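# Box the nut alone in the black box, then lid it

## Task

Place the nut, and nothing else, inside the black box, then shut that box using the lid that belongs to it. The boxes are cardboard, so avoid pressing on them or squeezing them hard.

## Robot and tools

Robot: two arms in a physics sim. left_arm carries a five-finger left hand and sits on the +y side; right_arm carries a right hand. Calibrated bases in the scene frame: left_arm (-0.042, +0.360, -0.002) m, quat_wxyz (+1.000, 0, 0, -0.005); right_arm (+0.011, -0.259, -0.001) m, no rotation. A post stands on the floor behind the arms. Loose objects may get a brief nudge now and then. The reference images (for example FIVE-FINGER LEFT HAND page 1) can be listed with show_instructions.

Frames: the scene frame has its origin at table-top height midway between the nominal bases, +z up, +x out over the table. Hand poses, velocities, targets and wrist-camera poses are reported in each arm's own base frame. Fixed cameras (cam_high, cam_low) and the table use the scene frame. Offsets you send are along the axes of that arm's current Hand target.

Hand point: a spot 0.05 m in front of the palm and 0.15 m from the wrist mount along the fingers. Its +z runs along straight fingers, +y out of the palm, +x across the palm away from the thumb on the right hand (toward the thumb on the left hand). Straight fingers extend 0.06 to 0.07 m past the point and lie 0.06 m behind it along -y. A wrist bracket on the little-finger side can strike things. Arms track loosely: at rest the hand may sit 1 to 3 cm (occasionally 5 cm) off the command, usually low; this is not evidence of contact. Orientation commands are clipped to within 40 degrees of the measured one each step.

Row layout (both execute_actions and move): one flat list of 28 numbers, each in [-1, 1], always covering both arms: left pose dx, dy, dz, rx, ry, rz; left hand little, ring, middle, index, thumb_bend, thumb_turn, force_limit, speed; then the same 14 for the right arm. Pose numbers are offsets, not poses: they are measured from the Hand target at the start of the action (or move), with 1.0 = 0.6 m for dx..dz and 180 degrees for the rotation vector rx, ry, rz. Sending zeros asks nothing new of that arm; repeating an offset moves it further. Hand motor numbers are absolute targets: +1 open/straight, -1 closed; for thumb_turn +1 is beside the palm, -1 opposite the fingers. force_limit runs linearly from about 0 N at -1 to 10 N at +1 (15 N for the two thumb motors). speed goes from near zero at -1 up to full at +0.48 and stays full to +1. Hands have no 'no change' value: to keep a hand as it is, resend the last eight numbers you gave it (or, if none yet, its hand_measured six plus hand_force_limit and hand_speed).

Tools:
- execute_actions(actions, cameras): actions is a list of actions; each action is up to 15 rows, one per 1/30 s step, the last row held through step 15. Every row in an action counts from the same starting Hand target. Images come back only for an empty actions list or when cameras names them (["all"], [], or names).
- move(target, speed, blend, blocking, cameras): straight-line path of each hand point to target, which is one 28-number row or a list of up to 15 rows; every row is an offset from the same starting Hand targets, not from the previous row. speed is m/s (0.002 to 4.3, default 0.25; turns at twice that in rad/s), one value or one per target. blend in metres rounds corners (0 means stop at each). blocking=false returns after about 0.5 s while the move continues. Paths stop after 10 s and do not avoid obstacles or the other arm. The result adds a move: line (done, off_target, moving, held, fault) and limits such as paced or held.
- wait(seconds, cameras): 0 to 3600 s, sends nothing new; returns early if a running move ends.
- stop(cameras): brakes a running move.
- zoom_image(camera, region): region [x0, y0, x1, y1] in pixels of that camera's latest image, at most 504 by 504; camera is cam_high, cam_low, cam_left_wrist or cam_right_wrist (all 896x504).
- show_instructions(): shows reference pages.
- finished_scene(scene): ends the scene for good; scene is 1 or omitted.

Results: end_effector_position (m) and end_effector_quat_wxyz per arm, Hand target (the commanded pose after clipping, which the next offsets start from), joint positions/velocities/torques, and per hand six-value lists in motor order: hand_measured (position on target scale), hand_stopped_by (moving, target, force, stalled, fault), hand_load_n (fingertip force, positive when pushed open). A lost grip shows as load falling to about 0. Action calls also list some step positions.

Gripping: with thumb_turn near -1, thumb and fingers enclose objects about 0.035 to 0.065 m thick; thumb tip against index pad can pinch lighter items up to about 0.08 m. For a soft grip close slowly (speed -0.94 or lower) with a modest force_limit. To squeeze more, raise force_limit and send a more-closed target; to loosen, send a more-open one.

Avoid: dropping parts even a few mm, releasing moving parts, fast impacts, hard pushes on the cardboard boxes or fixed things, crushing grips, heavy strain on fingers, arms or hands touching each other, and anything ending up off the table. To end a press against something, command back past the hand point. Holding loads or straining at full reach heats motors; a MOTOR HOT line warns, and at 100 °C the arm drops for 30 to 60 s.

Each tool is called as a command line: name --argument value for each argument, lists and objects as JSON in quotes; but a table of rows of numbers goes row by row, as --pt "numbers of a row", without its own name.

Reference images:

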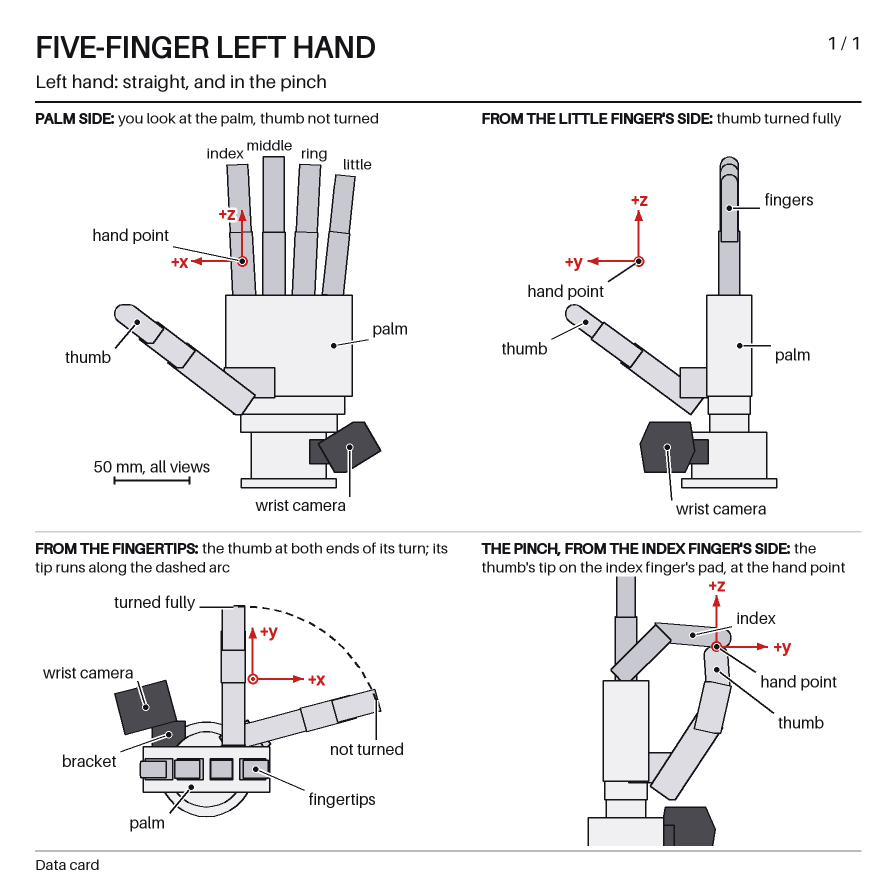

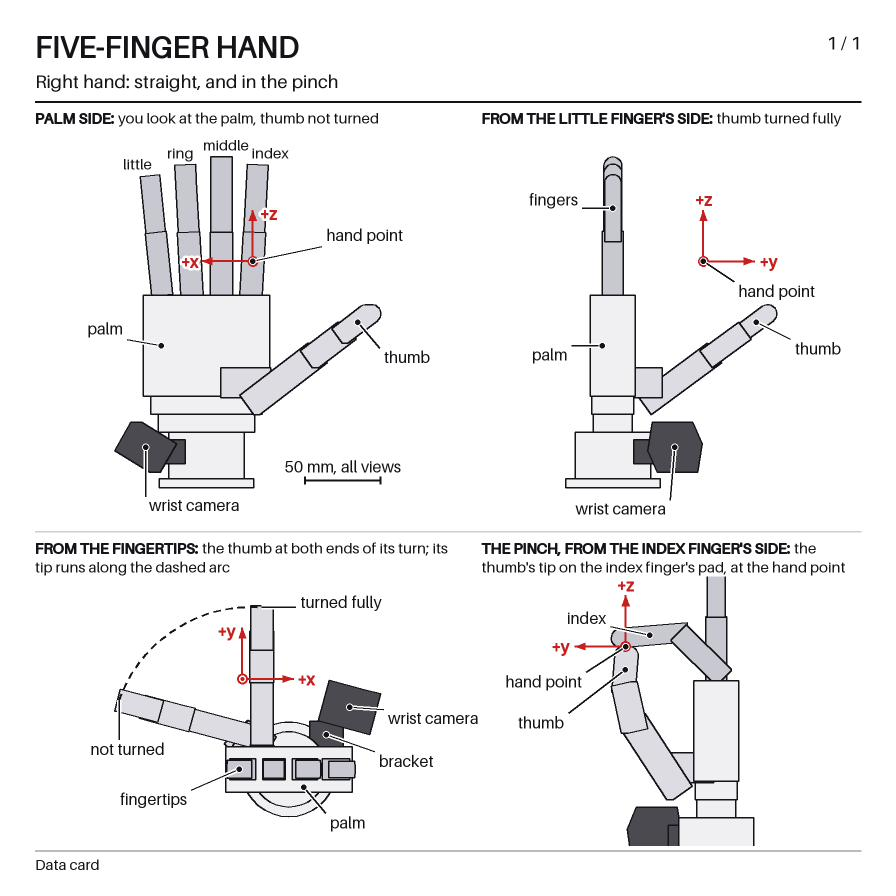

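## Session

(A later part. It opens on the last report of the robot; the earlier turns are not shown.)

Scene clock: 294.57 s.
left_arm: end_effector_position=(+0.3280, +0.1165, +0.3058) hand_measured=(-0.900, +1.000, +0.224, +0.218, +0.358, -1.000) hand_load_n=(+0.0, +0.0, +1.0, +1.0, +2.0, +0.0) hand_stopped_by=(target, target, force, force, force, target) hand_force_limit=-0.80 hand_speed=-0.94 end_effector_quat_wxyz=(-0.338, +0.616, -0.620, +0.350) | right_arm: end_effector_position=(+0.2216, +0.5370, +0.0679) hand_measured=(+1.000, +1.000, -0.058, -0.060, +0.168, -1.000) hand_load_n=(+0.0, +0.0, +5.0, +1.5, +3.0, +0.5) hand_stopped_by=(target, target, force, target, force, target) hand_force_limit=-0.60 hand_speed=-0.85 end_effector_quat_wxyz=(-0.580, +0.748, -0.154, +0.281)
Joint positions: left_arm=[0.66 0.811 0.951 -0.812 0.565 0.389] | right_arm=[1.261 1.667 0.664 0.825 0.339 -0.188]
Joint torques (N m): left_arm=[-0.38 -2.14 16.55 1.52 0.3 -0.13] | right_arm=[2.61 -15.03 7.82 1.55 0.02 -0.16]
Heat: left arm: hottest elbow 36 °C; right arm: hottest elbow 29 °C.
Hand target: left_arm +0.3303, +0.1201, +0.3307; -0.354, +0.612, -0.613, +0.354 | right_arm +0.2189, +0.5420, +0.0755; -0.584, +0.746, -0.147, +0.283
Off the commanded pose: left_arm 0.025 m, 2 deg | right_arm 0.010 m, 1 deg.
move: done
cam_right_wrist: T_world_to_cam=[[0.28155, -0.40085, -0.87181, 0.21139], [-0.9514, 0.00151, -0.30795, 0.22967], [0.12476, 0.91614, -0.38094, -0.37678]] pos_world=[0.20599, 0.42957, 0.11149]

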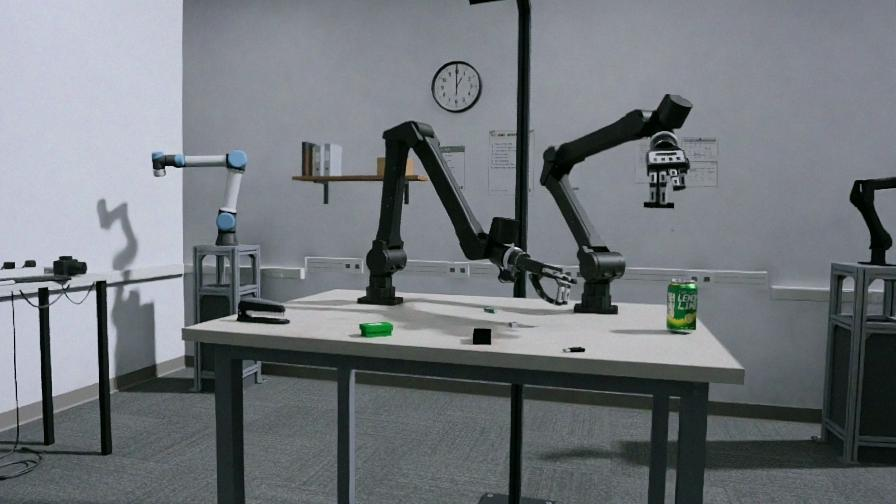

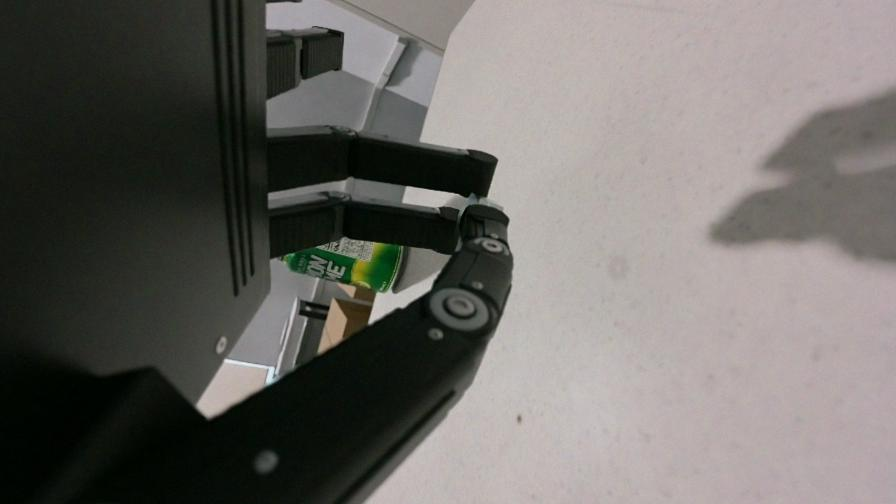

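move --pt "0 0 0 0 0 0 -0.9 1 0.2 0.2 0.1 -1 -0.8 -0.94 0.4253 0.0727 0.0533 -0.0307 0.1168 0.0195 1 1 -0.06 -0.06 0.05 -1 -0.6 -0.85" --speed 0.15 --cameras '["cam_high", "cam_low","cam_right_wrist","cam_left_wrist"]'

zoom_image --camera "cam_low" --region '[430, 260, 530, 360]'

Scene clock: 333.20 s.
left_arm: end_effector_position=(+0.3280, +0.1165, +0.3058) hand_measured=(-0.900, +1.000, +0.224, +0.218, +0.358, -1.000) hand_load_n=(+0.0, +0.0, +1.0, +1.0, +2.0, -0.5) hand_stopped_by=(target, target, force, force, force, target) hand_force_limit=-0.80 hand_speed=-0.94 end_effector_quat_wxyz=(-0.338, +0.616, -0.620, +0.350) | right_arm: end_effector_position=(+0.4342, +0.4055, +0.0835) hand_measured=(+1.000, +1.000, -0.058, -0.060, +0.168, -1.000) hand_load_n=(+0.0, +0.0, +5.0, +1.0, +3.5, +0.5) hand_stopped_by=(target, target, force, target, force, target) hand_force_limit=-0.60 hand_speed=-0.85 end_effector_quat_wxyz=(-0.515, +0.709, -0.292, +0.384)
Joint positions: left_arm=[0.66 0.811 0.951 -0.812 0.565 0.389] | right_arm=[0.808 1.642 0.706 0.753 0.265 -0.202]
Joint torques (N m): left_arm=[-0.44 -2.14 16.53 1.52 0.3 -0.13] | right_arm=[1.79 -13.27 10.76 1.63 -0.18 -0.16]
Heat: left arm: hottest elbow 37 °C; right arm: hottest elbow 29 °C.
Hand target: left_arm +0.3303, +0.1201, +0.3307; -0.354, +0.612, -0.613, +0.354 | right_arm +0.4459, +0.4147, +0.0926; -0.519, +0.705, -0.287, +0.389
Off the commanded pose: left_arm 0.025 m, 2 deg | right_arm 0.018 m, 1 deg.
move: off_target (right_arm)
cam_left_wrist: T_world_to_cam=[[0.46027, -0.22444, 0.85894, -0.39803], [-0.60297, -0.78915, 0.1169, 0.24547], [0.6516, -0.57172, -0.49856, 0.12198]] pos_world=[0.25173, 0.17411, 0.374]
cam_right_wrist: T_world_to_cam=[[0.10967, -0.48098, -0.86985, 0.21943], [-0.88568, 0.34992, -0.30515, 0.26688], [0.45115, 0.80387, -0.38762, -0.37251]] pos_world=[0.38037, 0.31161, 0.12792]

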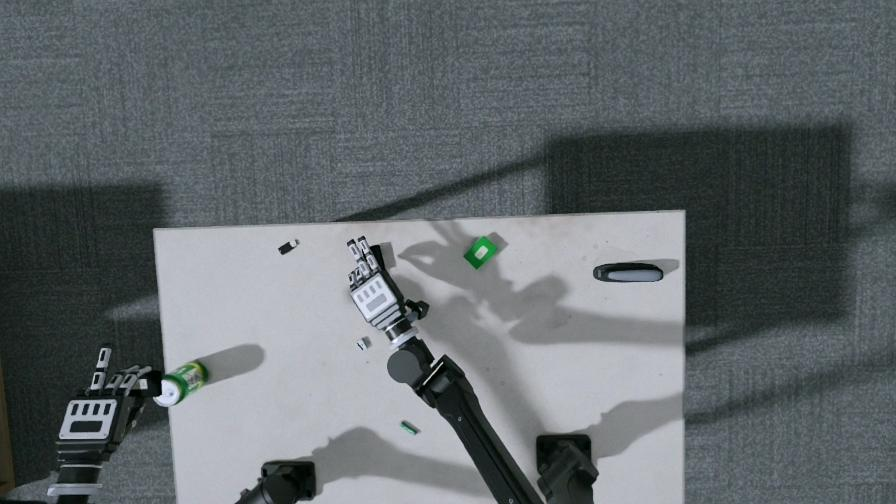

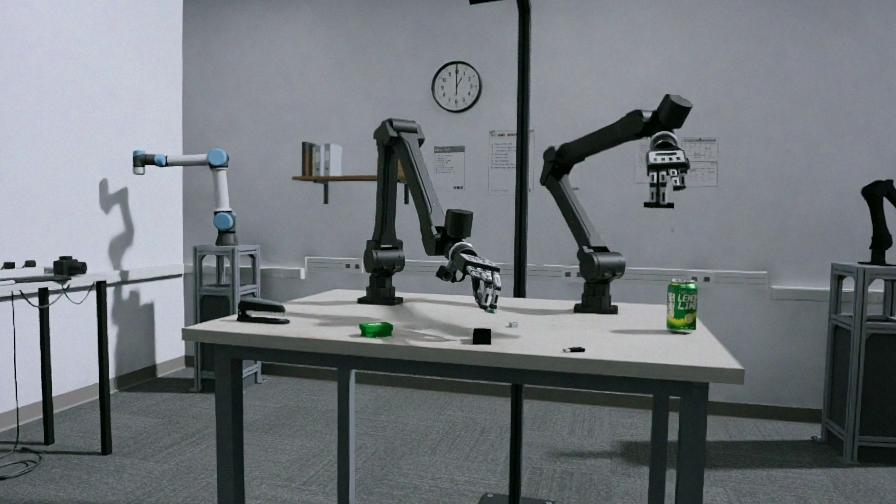

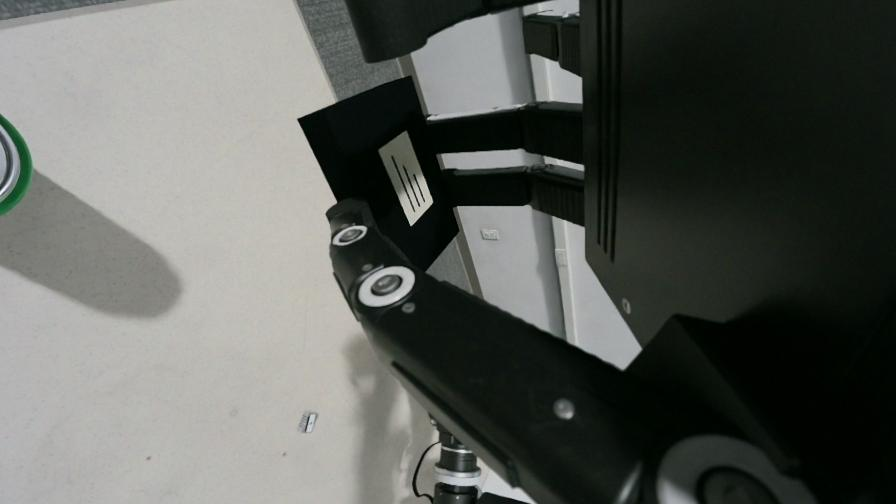

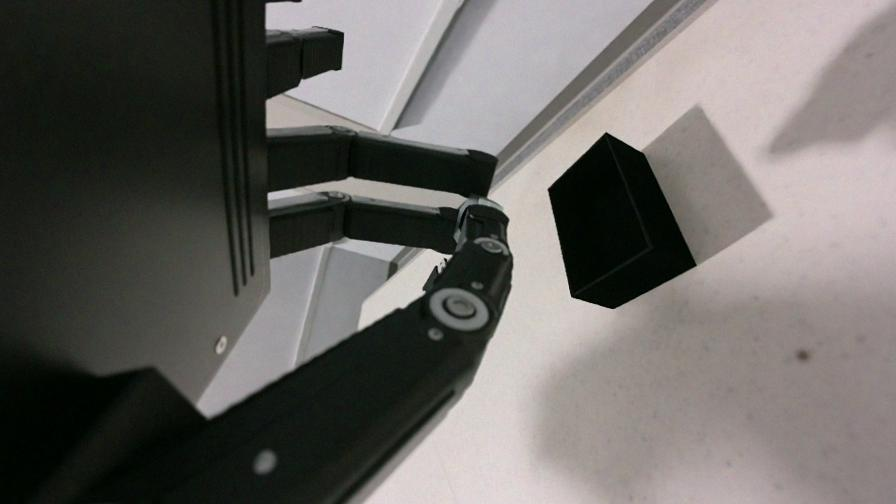

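Scaled by 5.040 from the camera's image (finer frame: 1280x720).

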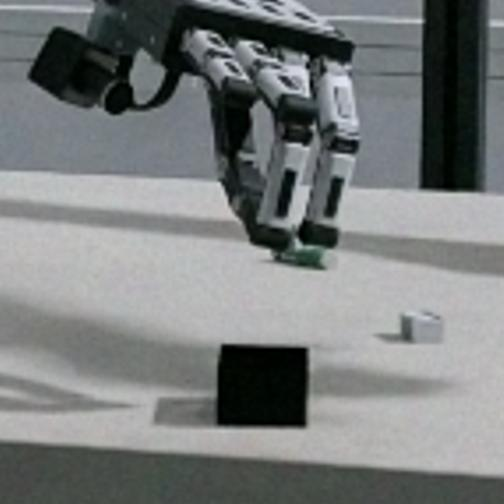

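zoom_image --camera "cam_right_wrist" --region '[530, 110, 730, 330]'

Scaled by 2.291 from the camera's image (finer frame: 1280x720).

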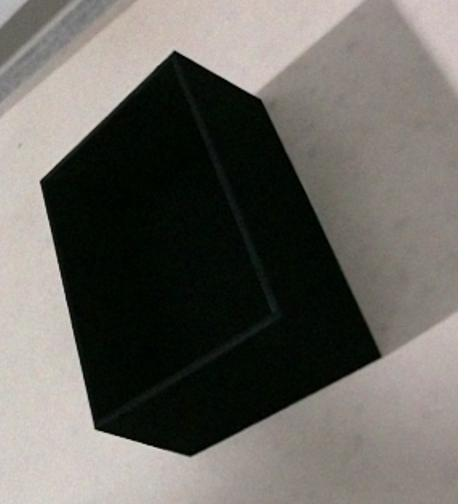

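move --pt "0 0 0 0 0 0 -0.9 1 0.2 0.2 0.1 -1 -0.8 -0.94 0.0112 0.0483 0.0267 0 0 0 1 1 -0.06 -0.06 0.05 -1 -0.6 -0.85" --speed 0.08 --cameras '["cam_high", "cam_low","cam_right_wrist"]'

zoom_image --camera "cam_low" --region '[430, 260, 530, 360]'

zoom_image --camera "cam_right_wrist" --region '[400, 60, 700, 360]'

Scene clock: 345.97 s.
left_arm: end_effector_position=(+0.3280, +0.1165, +0.3058) hand_measured=(-0.900, +1.000, +0.224, +0.218, +0.358, -1.000) hand_load_n=(+0.0, +0.0, +1.0, +1.0, +2.0, +0.0) hand_stopped_by=(target, target, force, force, force, target) hand_force_limit=-0.80 hand_speed=-0.94 end_effector_quat_wxyz=(-0.338, +0.616, -0.620, +0.350) | right_arm: end_effector_position=(+0.4459, +0.3994, +0.0461) hand_measured=(+1.000, +1.000, -0.058, -0.060, +0.168, -1.000) hand_load_n=(-0.5, +0.0, +5.0, +1.0, +3.0, +0.5) hand_stopped_by=(target, target, force, target, force, target) hand_force_limit=-0.60 hand_speed=-0.85 end_effector_quat_wxyz=(-0.504, +0.720, -0.292, +0.377)
Joint positions: left_arm=[0.66 0.811 0.951 -0.812 0.565 0.389] | right_arm=[0.776 1.737 0.715 0.806 0.228 -0.208]
Joint torques (N m): left_arm=[-0.26 -2.2 16.53 1.55 0.3 -0.13] | right_arm=[1.32 -14.68 9.96 2.86 -0.19 -0.16]
Heat: left arm: hottest elbow 38 °C; right arm: hottest elbow 29 °C.
Hand target: left_arm +0.3303, +0.1201, +0.3307; -0.354, +0.612, -0.613, +0.354 | right_arm +0.4630, +0.4088, +0.0640; -0.519, +0.705, -0.287, +0.389
Off the commanded pose: left_arm 0.025 m, 2 deg | right_arm 0.027 m, 3 deg.
move: off_target (right_arm)
cam_right_wrist: T_world_to_cam=[[0.09025, -0.50077, -0.86086, 0.19879], [-0.89477, 0.33879, -0.29088, 0.27584], [0.43732, 0.79653, -0.41749, -0.3769]] pos_world=[0.3937, 0.30631, 0.09402]

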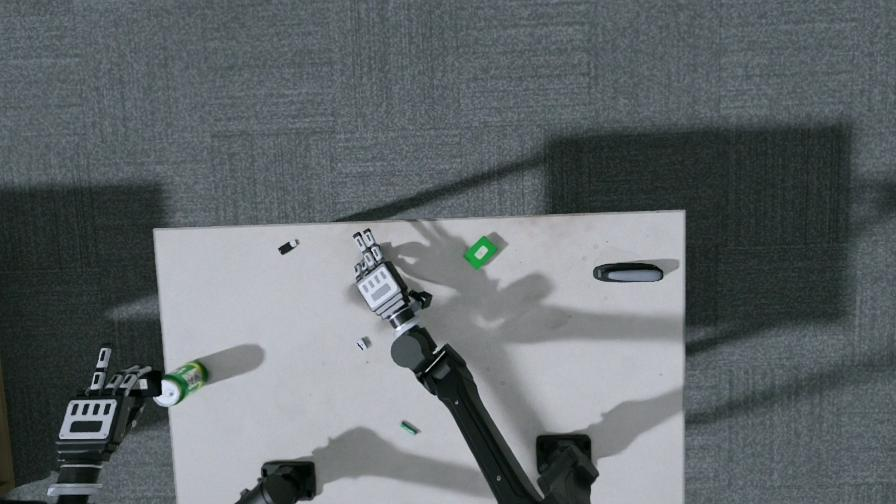

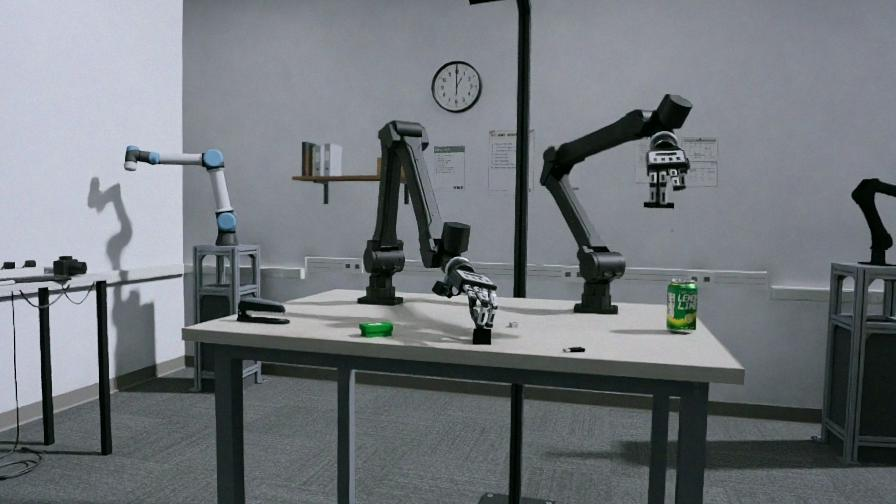

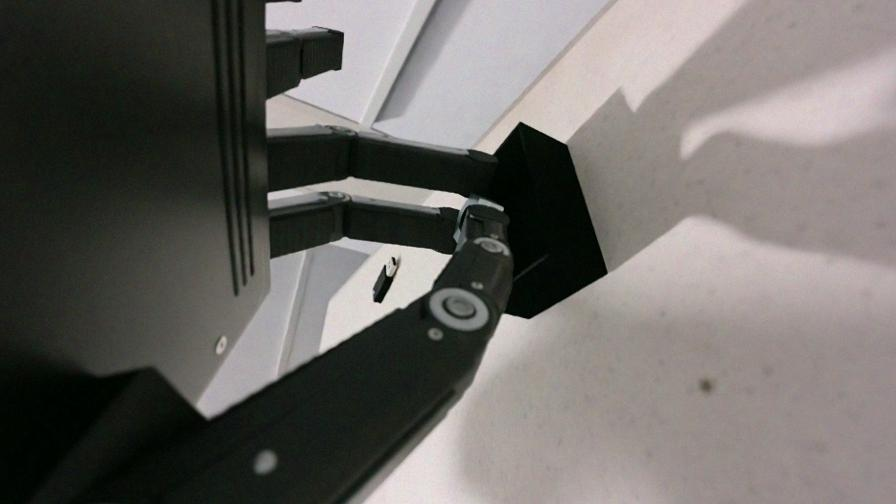

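Scaled by 5.040 from the camera's image (finer frame: 1280x720).

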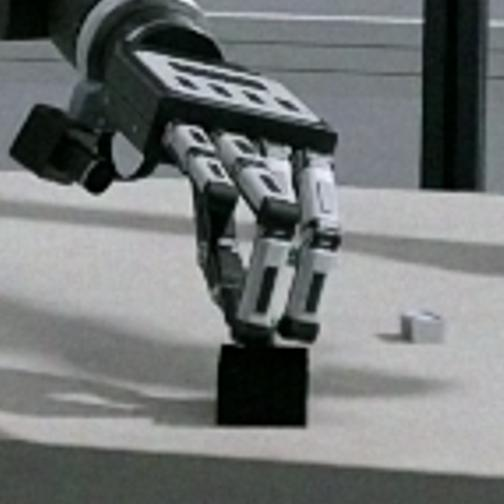

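Scaled by 1.680 from the camera's image (finer frame: 1280x720).

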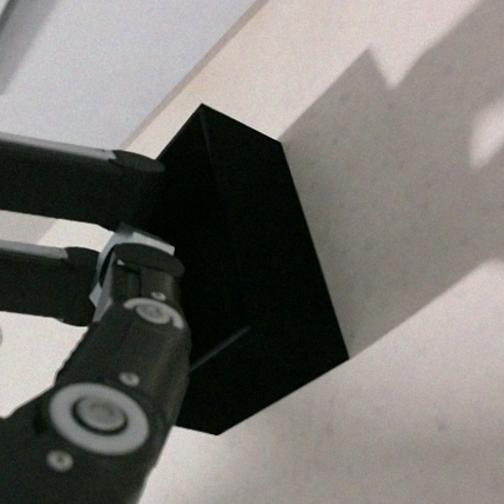

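zoom_image --camera "cam_low" --region '[460, 310, 510, 350]'

Scaled by 10.080 from the camera's image (finer frame: 1280x720).

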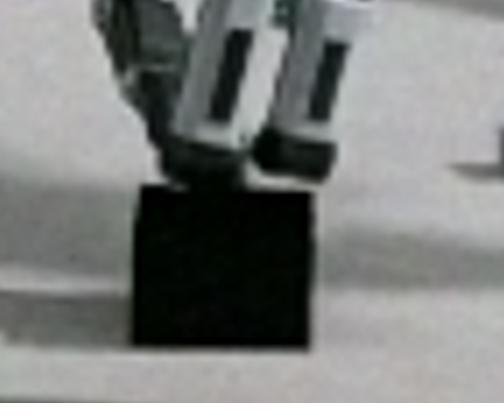

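move --pt "0 0 0 0 0 0 -0.9 1 0.2 0.2 0.1 -1 -0.8 -0.94 0.0014 0.0048 0.005 0 0 0 1 1 -0.06 -0.06 0.05 -1 -0.6 -0.85" --speed 0.05 --cameras '["cam_low","cam_right_wrist"]'

zoom_image --camera "cam_low" --region '[460, 310, 510, 350]'

zoom_image --camera "cam_right_wrist" --region '[400, 60, 700, 360]'

Scene clock: 360.03 s.
left_arm: end_effector_position=(+0.3280, +0.1165, +0.3058) hand_measured=(-0.900, +1.000, +0.224, +0.218, +0.358, -1.000) hand_load_n=(+0.5, +0.0, +1.0, +1.0, +2.0, +0.0) hand_stopped_by=(target, target, force, force, force, target) hand_force_limit=-0.80 hand_speed=-0.94 end_effector_quat_wxyz=(-0.338, +0.616, -0.620, +0.350) | right_arm: end_effector_position=(+0.4478, +0.4012, +0.0465) hand_measured=(+1.000, +1.000, -0.058, -0.060, +0.168, -1.000) hand_load_n=(+0.0, +0.0, +5.0, +1.0, +3.0, +1.0) hand_stopped_by=(target, target, force, target, force, target) hand_force_limit=-0.60 hand_speed=-0.85 end_effector_quat_wxyz=(-0.506, +0.719, -0.291, +0.377)
Joint positions: left_arm=[0.66 0.811 0.951 -0.812 0.565 0.389] | right_arm=[0.774 1.742 0.72 0.813 0.224 -0.209]
Joint torques (N m): left_arm=[-0.32 -2.2 16.51 1.51 0.31 -0.13] | right_arm=[1.14 -14.21 9.99 2.91 -0.19 -0.17]
Heat: left arm: hottest elbow 38 °C; right arm: hottest elbow 31 °C.
Hand target: left_arm +0.3303, +0.1201, +0.3307; -0.354, +0.612, -0.613, +0.354 | right_arm +0.4660, +0.4088, +0.0609; -0.519, +0.705, -0.287, +0.389
Off the commanded pose: left_arm 0.025 m, 2 deg | right_arm 0.024 m, 3 deg.
move: off_target (right_arm)
cam_right_wrist: T_world_to_cam=[[0.09505, -0.49699, -0.86254, 0.19631], [-0.8947, 0.33722, -0.2929, 0.27777], [0.43643, 0.79955, -0.4126, -0.37998]] pos_world=[0.3957, 0.3077, 0.0939]

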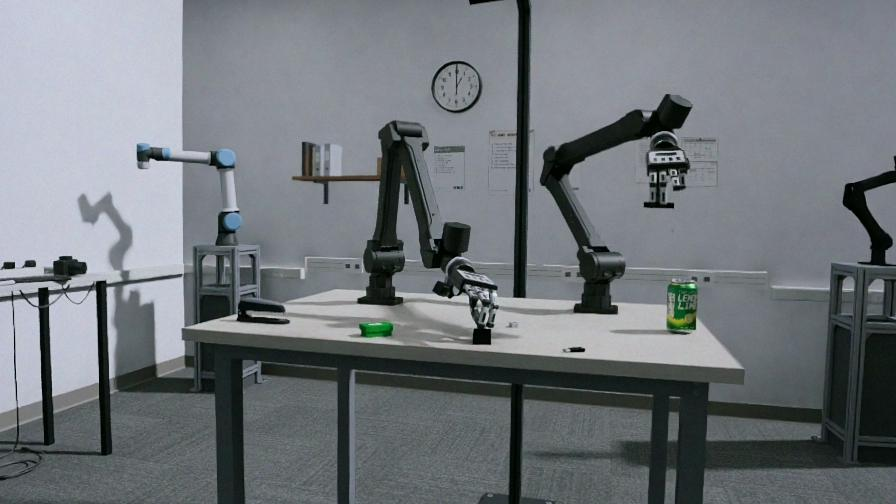

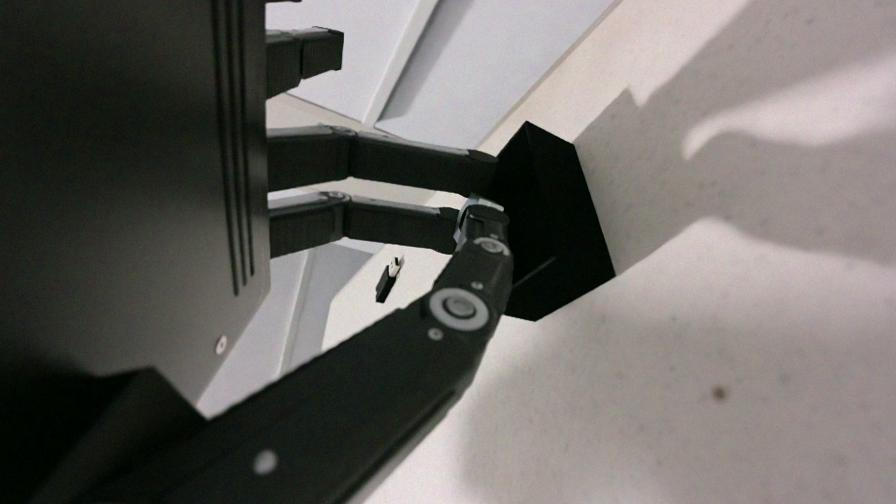

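Scaled by 10.080 from the camera's image (finer frame: 1280x720).

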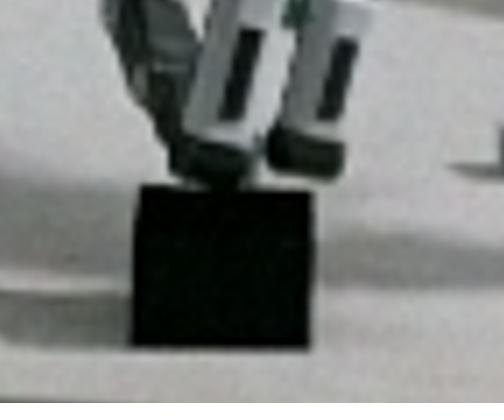

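Scaled by 1.680 from the camera's image (finer frame: 1280x720).

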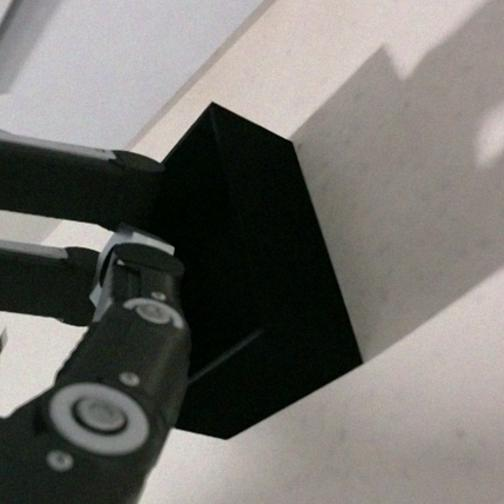

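move --pt "0 0 0 0 0 0 -0.9 1 0.2 0.2 0.1 -1 -0.8 -0.94 0 0 0 0 0 0 1 1 0.1 0.1 0.26 -1 -0.6 -0.4" --speed 0.05 --cameras '["cam_low","cam_right_wrist"]'

zoom_image --camera "cam_right_wrist" --region '[400, 60, 700, 360]'

Scene clock: 362.23 s.
left_arm: end_effector_position=(+0.3280, +0.1165, +0.3058) hand_measured=(-0.900, +1.000, +0.224, +0.218, +0.358, -1.000) hand_load_n=(+0.0, +0.0, +1.0, +1.5, +2.0, +0.0) hand_stopped_by=(target, target, force, force, force, target) hand_force_limit=-0.80 hand_speed=-0.94 end_effector_quat_wxyz=(-0.338, +0.616, -0.620, +0.350) | right_arm: end_effector_position=(+0.4478, +0.4012, +0.0465) hand_measured=(+1.000, +1.000, +0.100, +0.100, +0.260, -1.000) hand_load_n=(+0.5, +0.0, +0.0, +0.0, +0.0, +0.0) hand_stopped_by=(target, target, target, target, target, target) hand_force_limit=-0.60 hand_speed=-0.40 end_effector_quat_wxyz=(-0.506, +0.719, -0.291, +0.377)
Joint positions: left_arm=[0.66 0.811 0.951 -0.812 0.565 0.389] | right_arm=[0.774 1.742 0.72 0.813 0.224 -0.209]
Joint torques (N m): left_arm=[-0.26 -2.02 16.53 1.55 0.3 -0.14] | right_arm=[1.14 -14.15 10 2.92 -0.19 -0.16]
Heat: left arm: hottest elbow 38 °C; right arm: hottest elbow 31 °C.
Hand target: left_arm +0.3303, +0.1201, +0.3307; -0.354, +0.612, -0.613, +0.354 | right_arm +0.4660, +0.4088, +0.0609; -0.519, +0.705, -0.287, +0.389
Off the commanded pose: left_arm 0.025 m, 2 deg | right_arm 0.024 m, 3 deg.
move: done
cam_right_wrist: T_world_to_cam=[[0.09505, -0.49699, -0.86254, 0.19631], [-0.8947, 0.33722, -0.2929, 0.27777], [0.43643, 0.79955, -0.4126, -0.37998]] pos_world=[0.3957, 0.3077, 0.0939]

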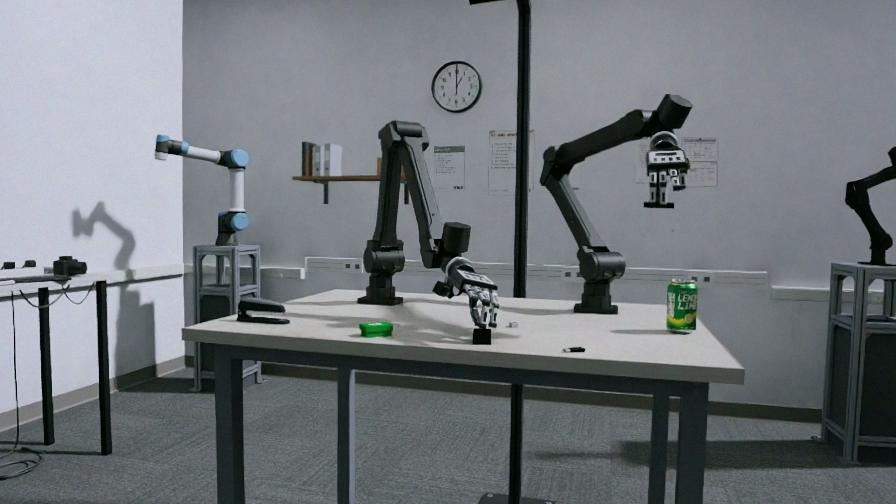

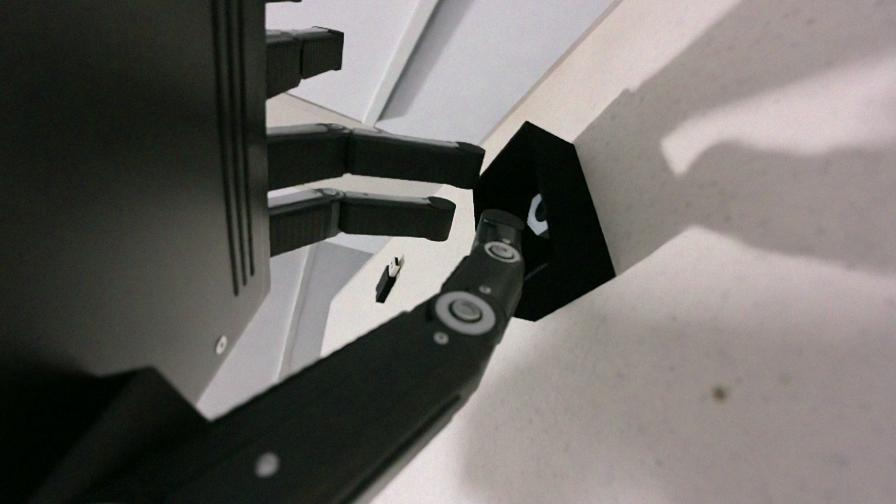

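Scaled by 1.680 from the camera's image (finer frame: 1280x720).

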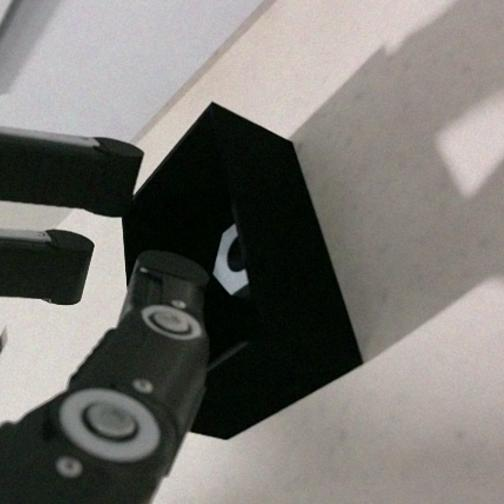

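move --pt "0 0 0 0 0 0 -0.9 1 0.2 0.2 0.1 -1 -0.8 -0.94 0.0293 -0.1115 -0.0186 0 0 0 1 1 0.1 0.1 0.26 -1 -0.6 -0.4" --pt "0 0 0 0 0 0 -0.9 1 0.2 0.2 0.1 -1 -0.8 -0.94 0.1327 -0.0998 -0.2412 0 0 0 1 1 1 1 1 1 -0.6 0.0" --speed 0.15 --cameras '["cam_high","cam_right_wrist"]'

zoom_image --camera "cam_high" --region '[330, 220, 420, 300]'

zoom_image --camera "cam_right_wrist" --region '[400, 150, 600, 350]'

Scene clock: 373.40 s.
left_arm: end_effector_position=(+0.3280, +0.1165, +0.3058) hand_measured=(-0.900, +1.000, +0.224, +0.218, +0.358, -1.000) hand_load_n=(+0.0, +0.0, +1.0, +1.0, +2.0, +0.0) hand_stopped_by=(target, target, force, force, force, target) hand_force_limit=-0.80 hand_speed=-0.94 end_effector_quat_wxyz=(-0.338, +0.616, -0.620, +0.350) | right_arm: end_effector_position=(+0.3839, +0.2935, +0.1631) hand_measured=(+1.000, +1.000, +1.000, +1.000, +1.000, +1.000) hand_load_n=(+0.0, +0.0, +0.0, +0.0, +0.0, +0.0) hand_stopped_by=(target, target, target, target, target, target) hand_force_limit=-0.60 hand_speed=0.00 end_effector_quat_wxyz=(-0.525, +0.702, -0.288, +0.386)
Joint positions: left_arm=[0.66 0.811 0.951 -0.812 0.565 0.389] | right_arm=[0.668 1.14 0.48 0.508 0.119 -0.226]
Joint torques (N m): left_arm=[-0.26 -2.2 16.5 1.52 0.3 -0.13] | right_arm=[1.26 -7.36 9.42 1.61 -0.22 -0.14]
Heat: left arm: hottest elbow 38 °C; right arm: hottest elbow 32 °C.
Hand target: left_arm +0.3303, +0.1201, +0.3307; -0.354, +0.612, -0.613, +0.354 | right_arm +0.3859, +0.2887, +0.1613; -0.519, +0.705, -0.287, +0.389
Off the commanded pose: left_arm 0.025 m, 2 deg | right_arm 0.006 m, 1 deg.
move: done
cam_right_wrist: T_world_to_cam=[[0.12895, -0.46483, -0.87596, 0.22909], [-0.8824, 0.34926, -0.31524, 0.28646], [0.45247, 0.8136, -0.36513, -0.23591]] pos_world=[0.32997, 0.19838, 0.20484]

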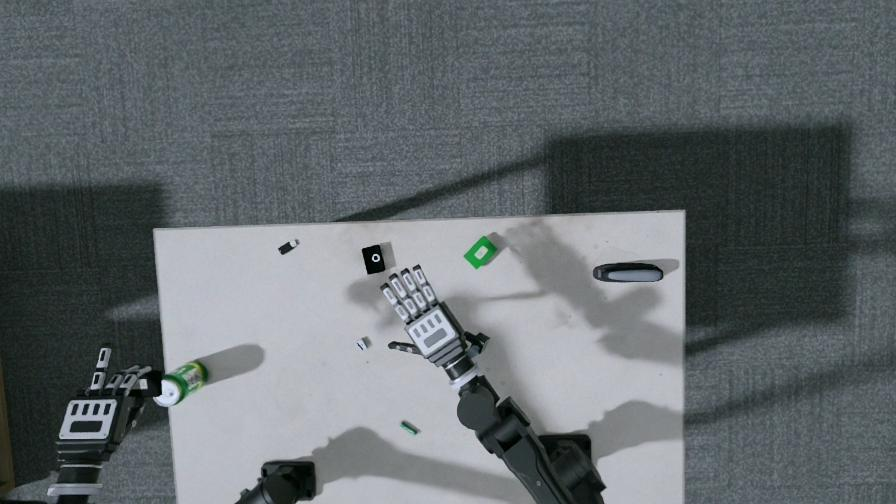

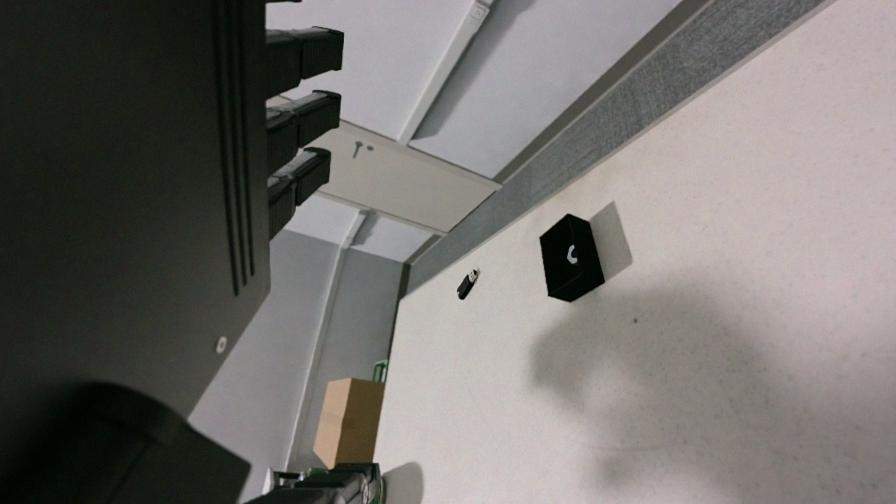

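Scaled by 5.600 from the camera's image (finer frame: 1280x720).

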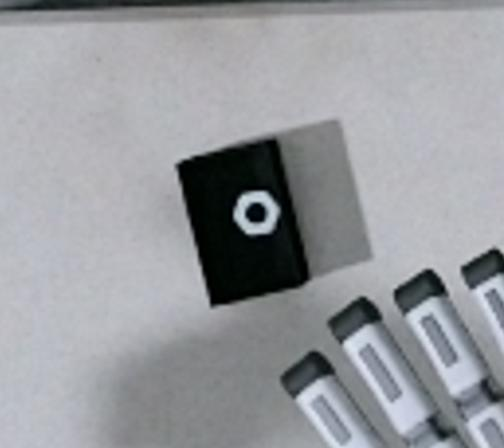

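Scaled by 2.520 from the camera's image (finer frame: 1280x720).

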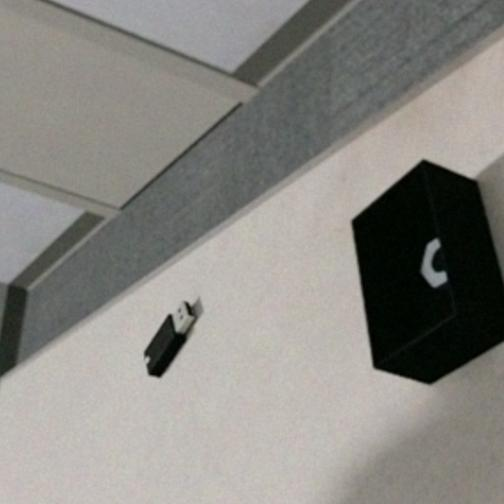

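move --pt "0.5635 0.2023 0.4185 0 0.3705 0.2139 -0.9 1 0.2 0.2 0.1 -1 -0.8 -0.94 0.0538 0.0088 -0.0732 0 0 0 1 1 1 1 1 1 -0.6 0.0" --speed 0.18 --cameras '["all"]'

zoom_image --camera "cam_low" --region '[430, 260, 530, 360]'

zoom_image --camera "cam_right_wrist" --region '[430, 100, 680, 350]'

zoom_image --camera "cam_left_wrist" --region '[160, 0, 460, 300]'

Scene clock: 408.10 s.
left_arm: end_effector_position=(+0.4726, -0.2138, +0.0917) hand_measured=(-0.900, +1.000, +0.224, +0.218, +0.358, -1.000) hand_load_n=(+0.0, +0.0, +1.0, +1.0, +2.5, -0.5) hand_stopped_by=(target, target, force, force, force, target) hand_force_limit=-0.80 hand_speed=-0.94 end_effector_quat_wxyz=(+0.049, -0.109, +0.861, -0.494) | right_arm: end_effector_position=(+0.3647, +0.2443, +0.1710) hand_measured=(+1.000, +1.000, +1.000, +1.000, +1.000, +1.000) hand_load_n=(+0.0, +0.0, -0.5, +0.0, +0.0, +0.0) hand_stopped_by=(target, target, target, target, target, target) hand_force_limit=-0.60 hand_speed=0.00 end_effector_quat_wxyz=(-0.523, +0.704, -0.288, +0.385)
Joint positions: left_arm=[-0.151 1.637 1.086 -0.463 0.931 0.882] | right_arm=[0.562 0.957 0.402 0.398 0.013 -0.242]
Joint torques (N m): left_arm=[-1.32 -11.75 14.16 1.1 0.64 0.13] | right_arm=[1.26 -5.6 9.91 1.59 -0.24 -0.15]
Heat: left arm: hottest elbow 39 °C; right arm: hottest elbow 33 °C.
Hand target: left_arm +0.4869, -0.2180, +0.0996; +0.056, -0.097, +0.861, -0.496 | right_arm +0.3659, +0.2387, +0.1711; -0.519, +0.705, -0.287, +0.389
Off the commanded pose: left_arm 0.017 m, 2 deg | right_arm 0.006 m, 1 deg.
move: off_target (left_arm)
cam_left_wrist: T_world_to_cam=[[-0.0973, -0.47986, 0.87193, -0.14711], [-0.91357, 0.39065, 0.11305, 0.49634], [-0.39487, -0.78558, -0.4764, 0.17905]] pos_world=[0.50984, -0.12382, 0.15746]
cam_right_wrist: T_world_to_cam=[[0.12536, -0.4672, -0.87522, 0.21735], [-0.88435, 0.34723, -0.31203, 0.28985], [0.44968, 0.81311, -0.36964, -0.18236]] pos_world=[0.31108, 0.14918, 0.21326]

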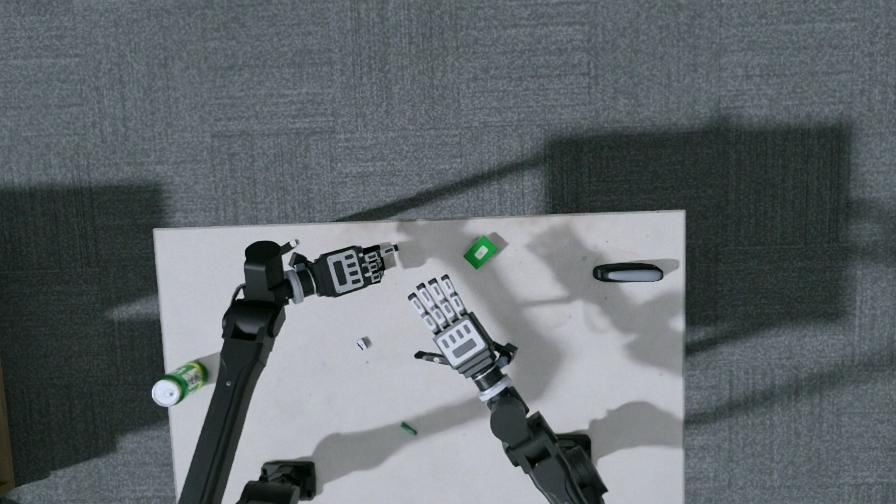

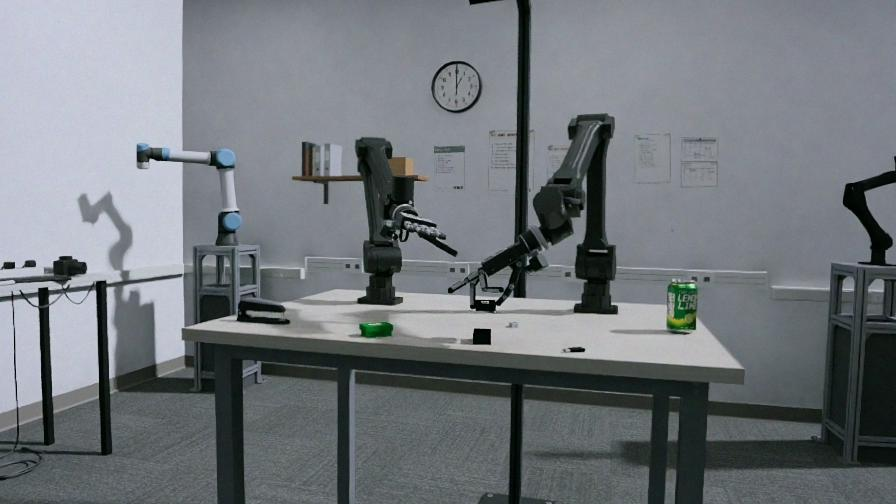

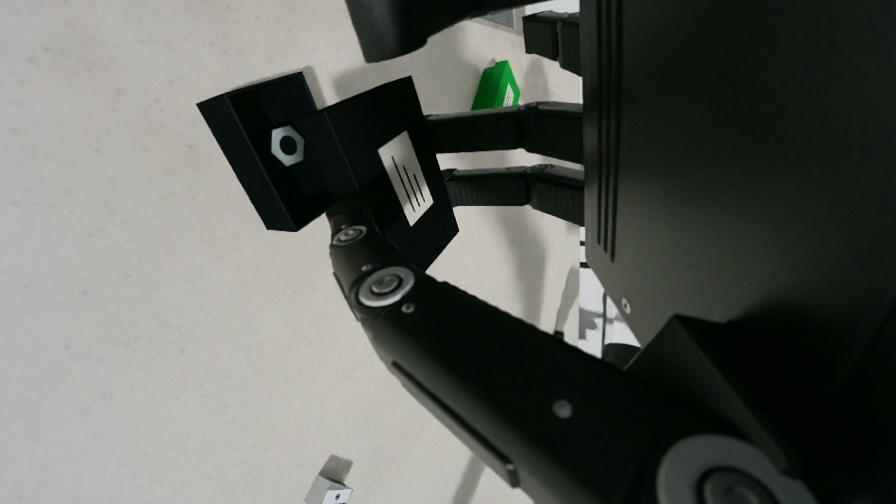

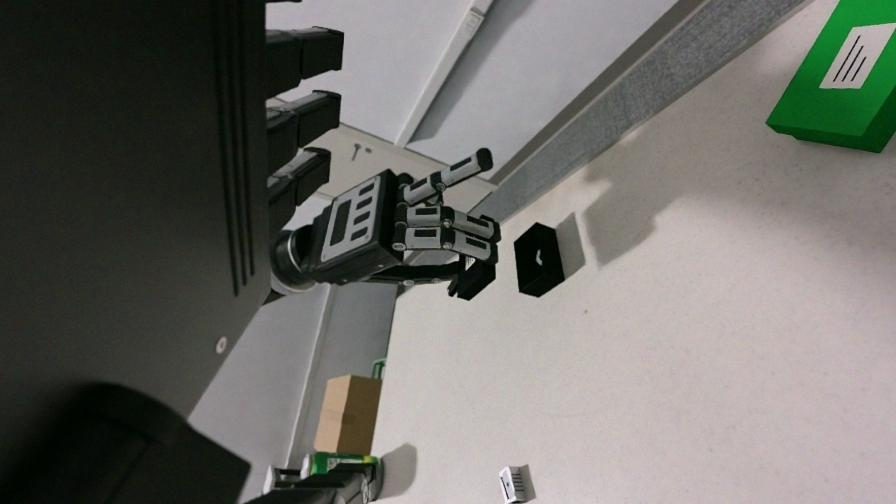

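Scaled by 5.040 from the camera's image (finer frame: 1280x720).

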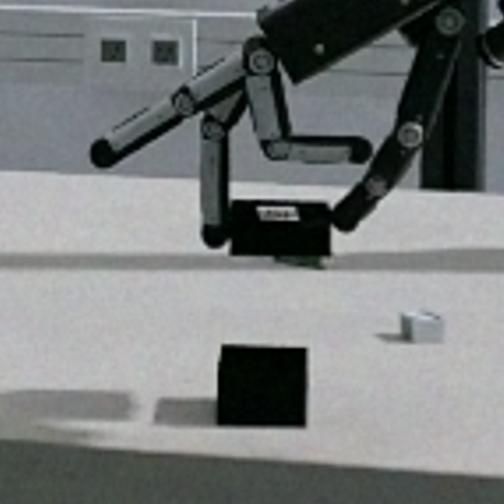

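Scaled by 2.016 from the camera's image (finer frame: 1280x720).

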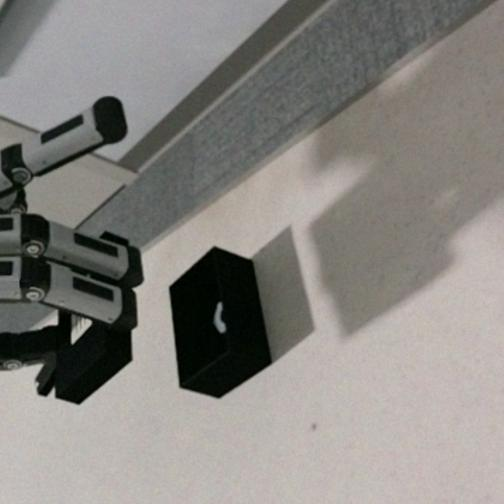

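Scaled by 1.680 from the camera's image (finer frame: 1280x720).

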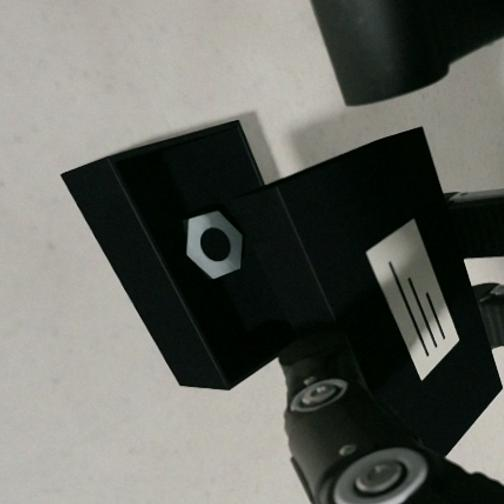

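zoom_image --camera "cam_left_wrist" --region '[280, 60, 480, 290]'

zoom_image --camera "cam_low" --region '[455, 290, 510, 350]'

Scaled by 2.191 from the camera's image (finer frame: 1280x720).

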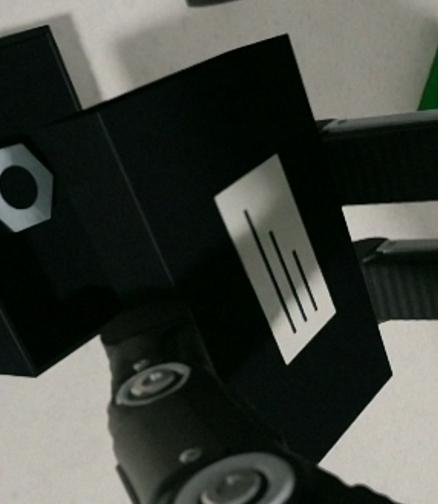

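Scaled by 8.400 from the camera's image (finer frame: 1280x720).

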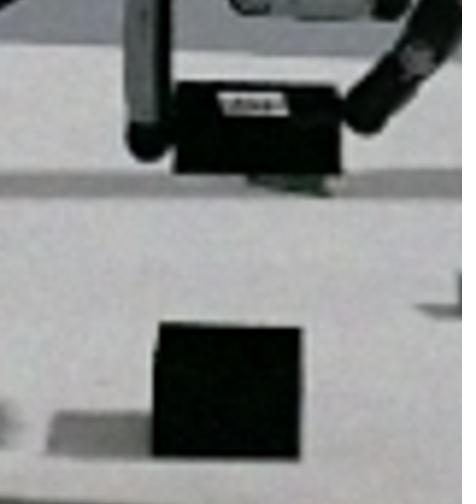

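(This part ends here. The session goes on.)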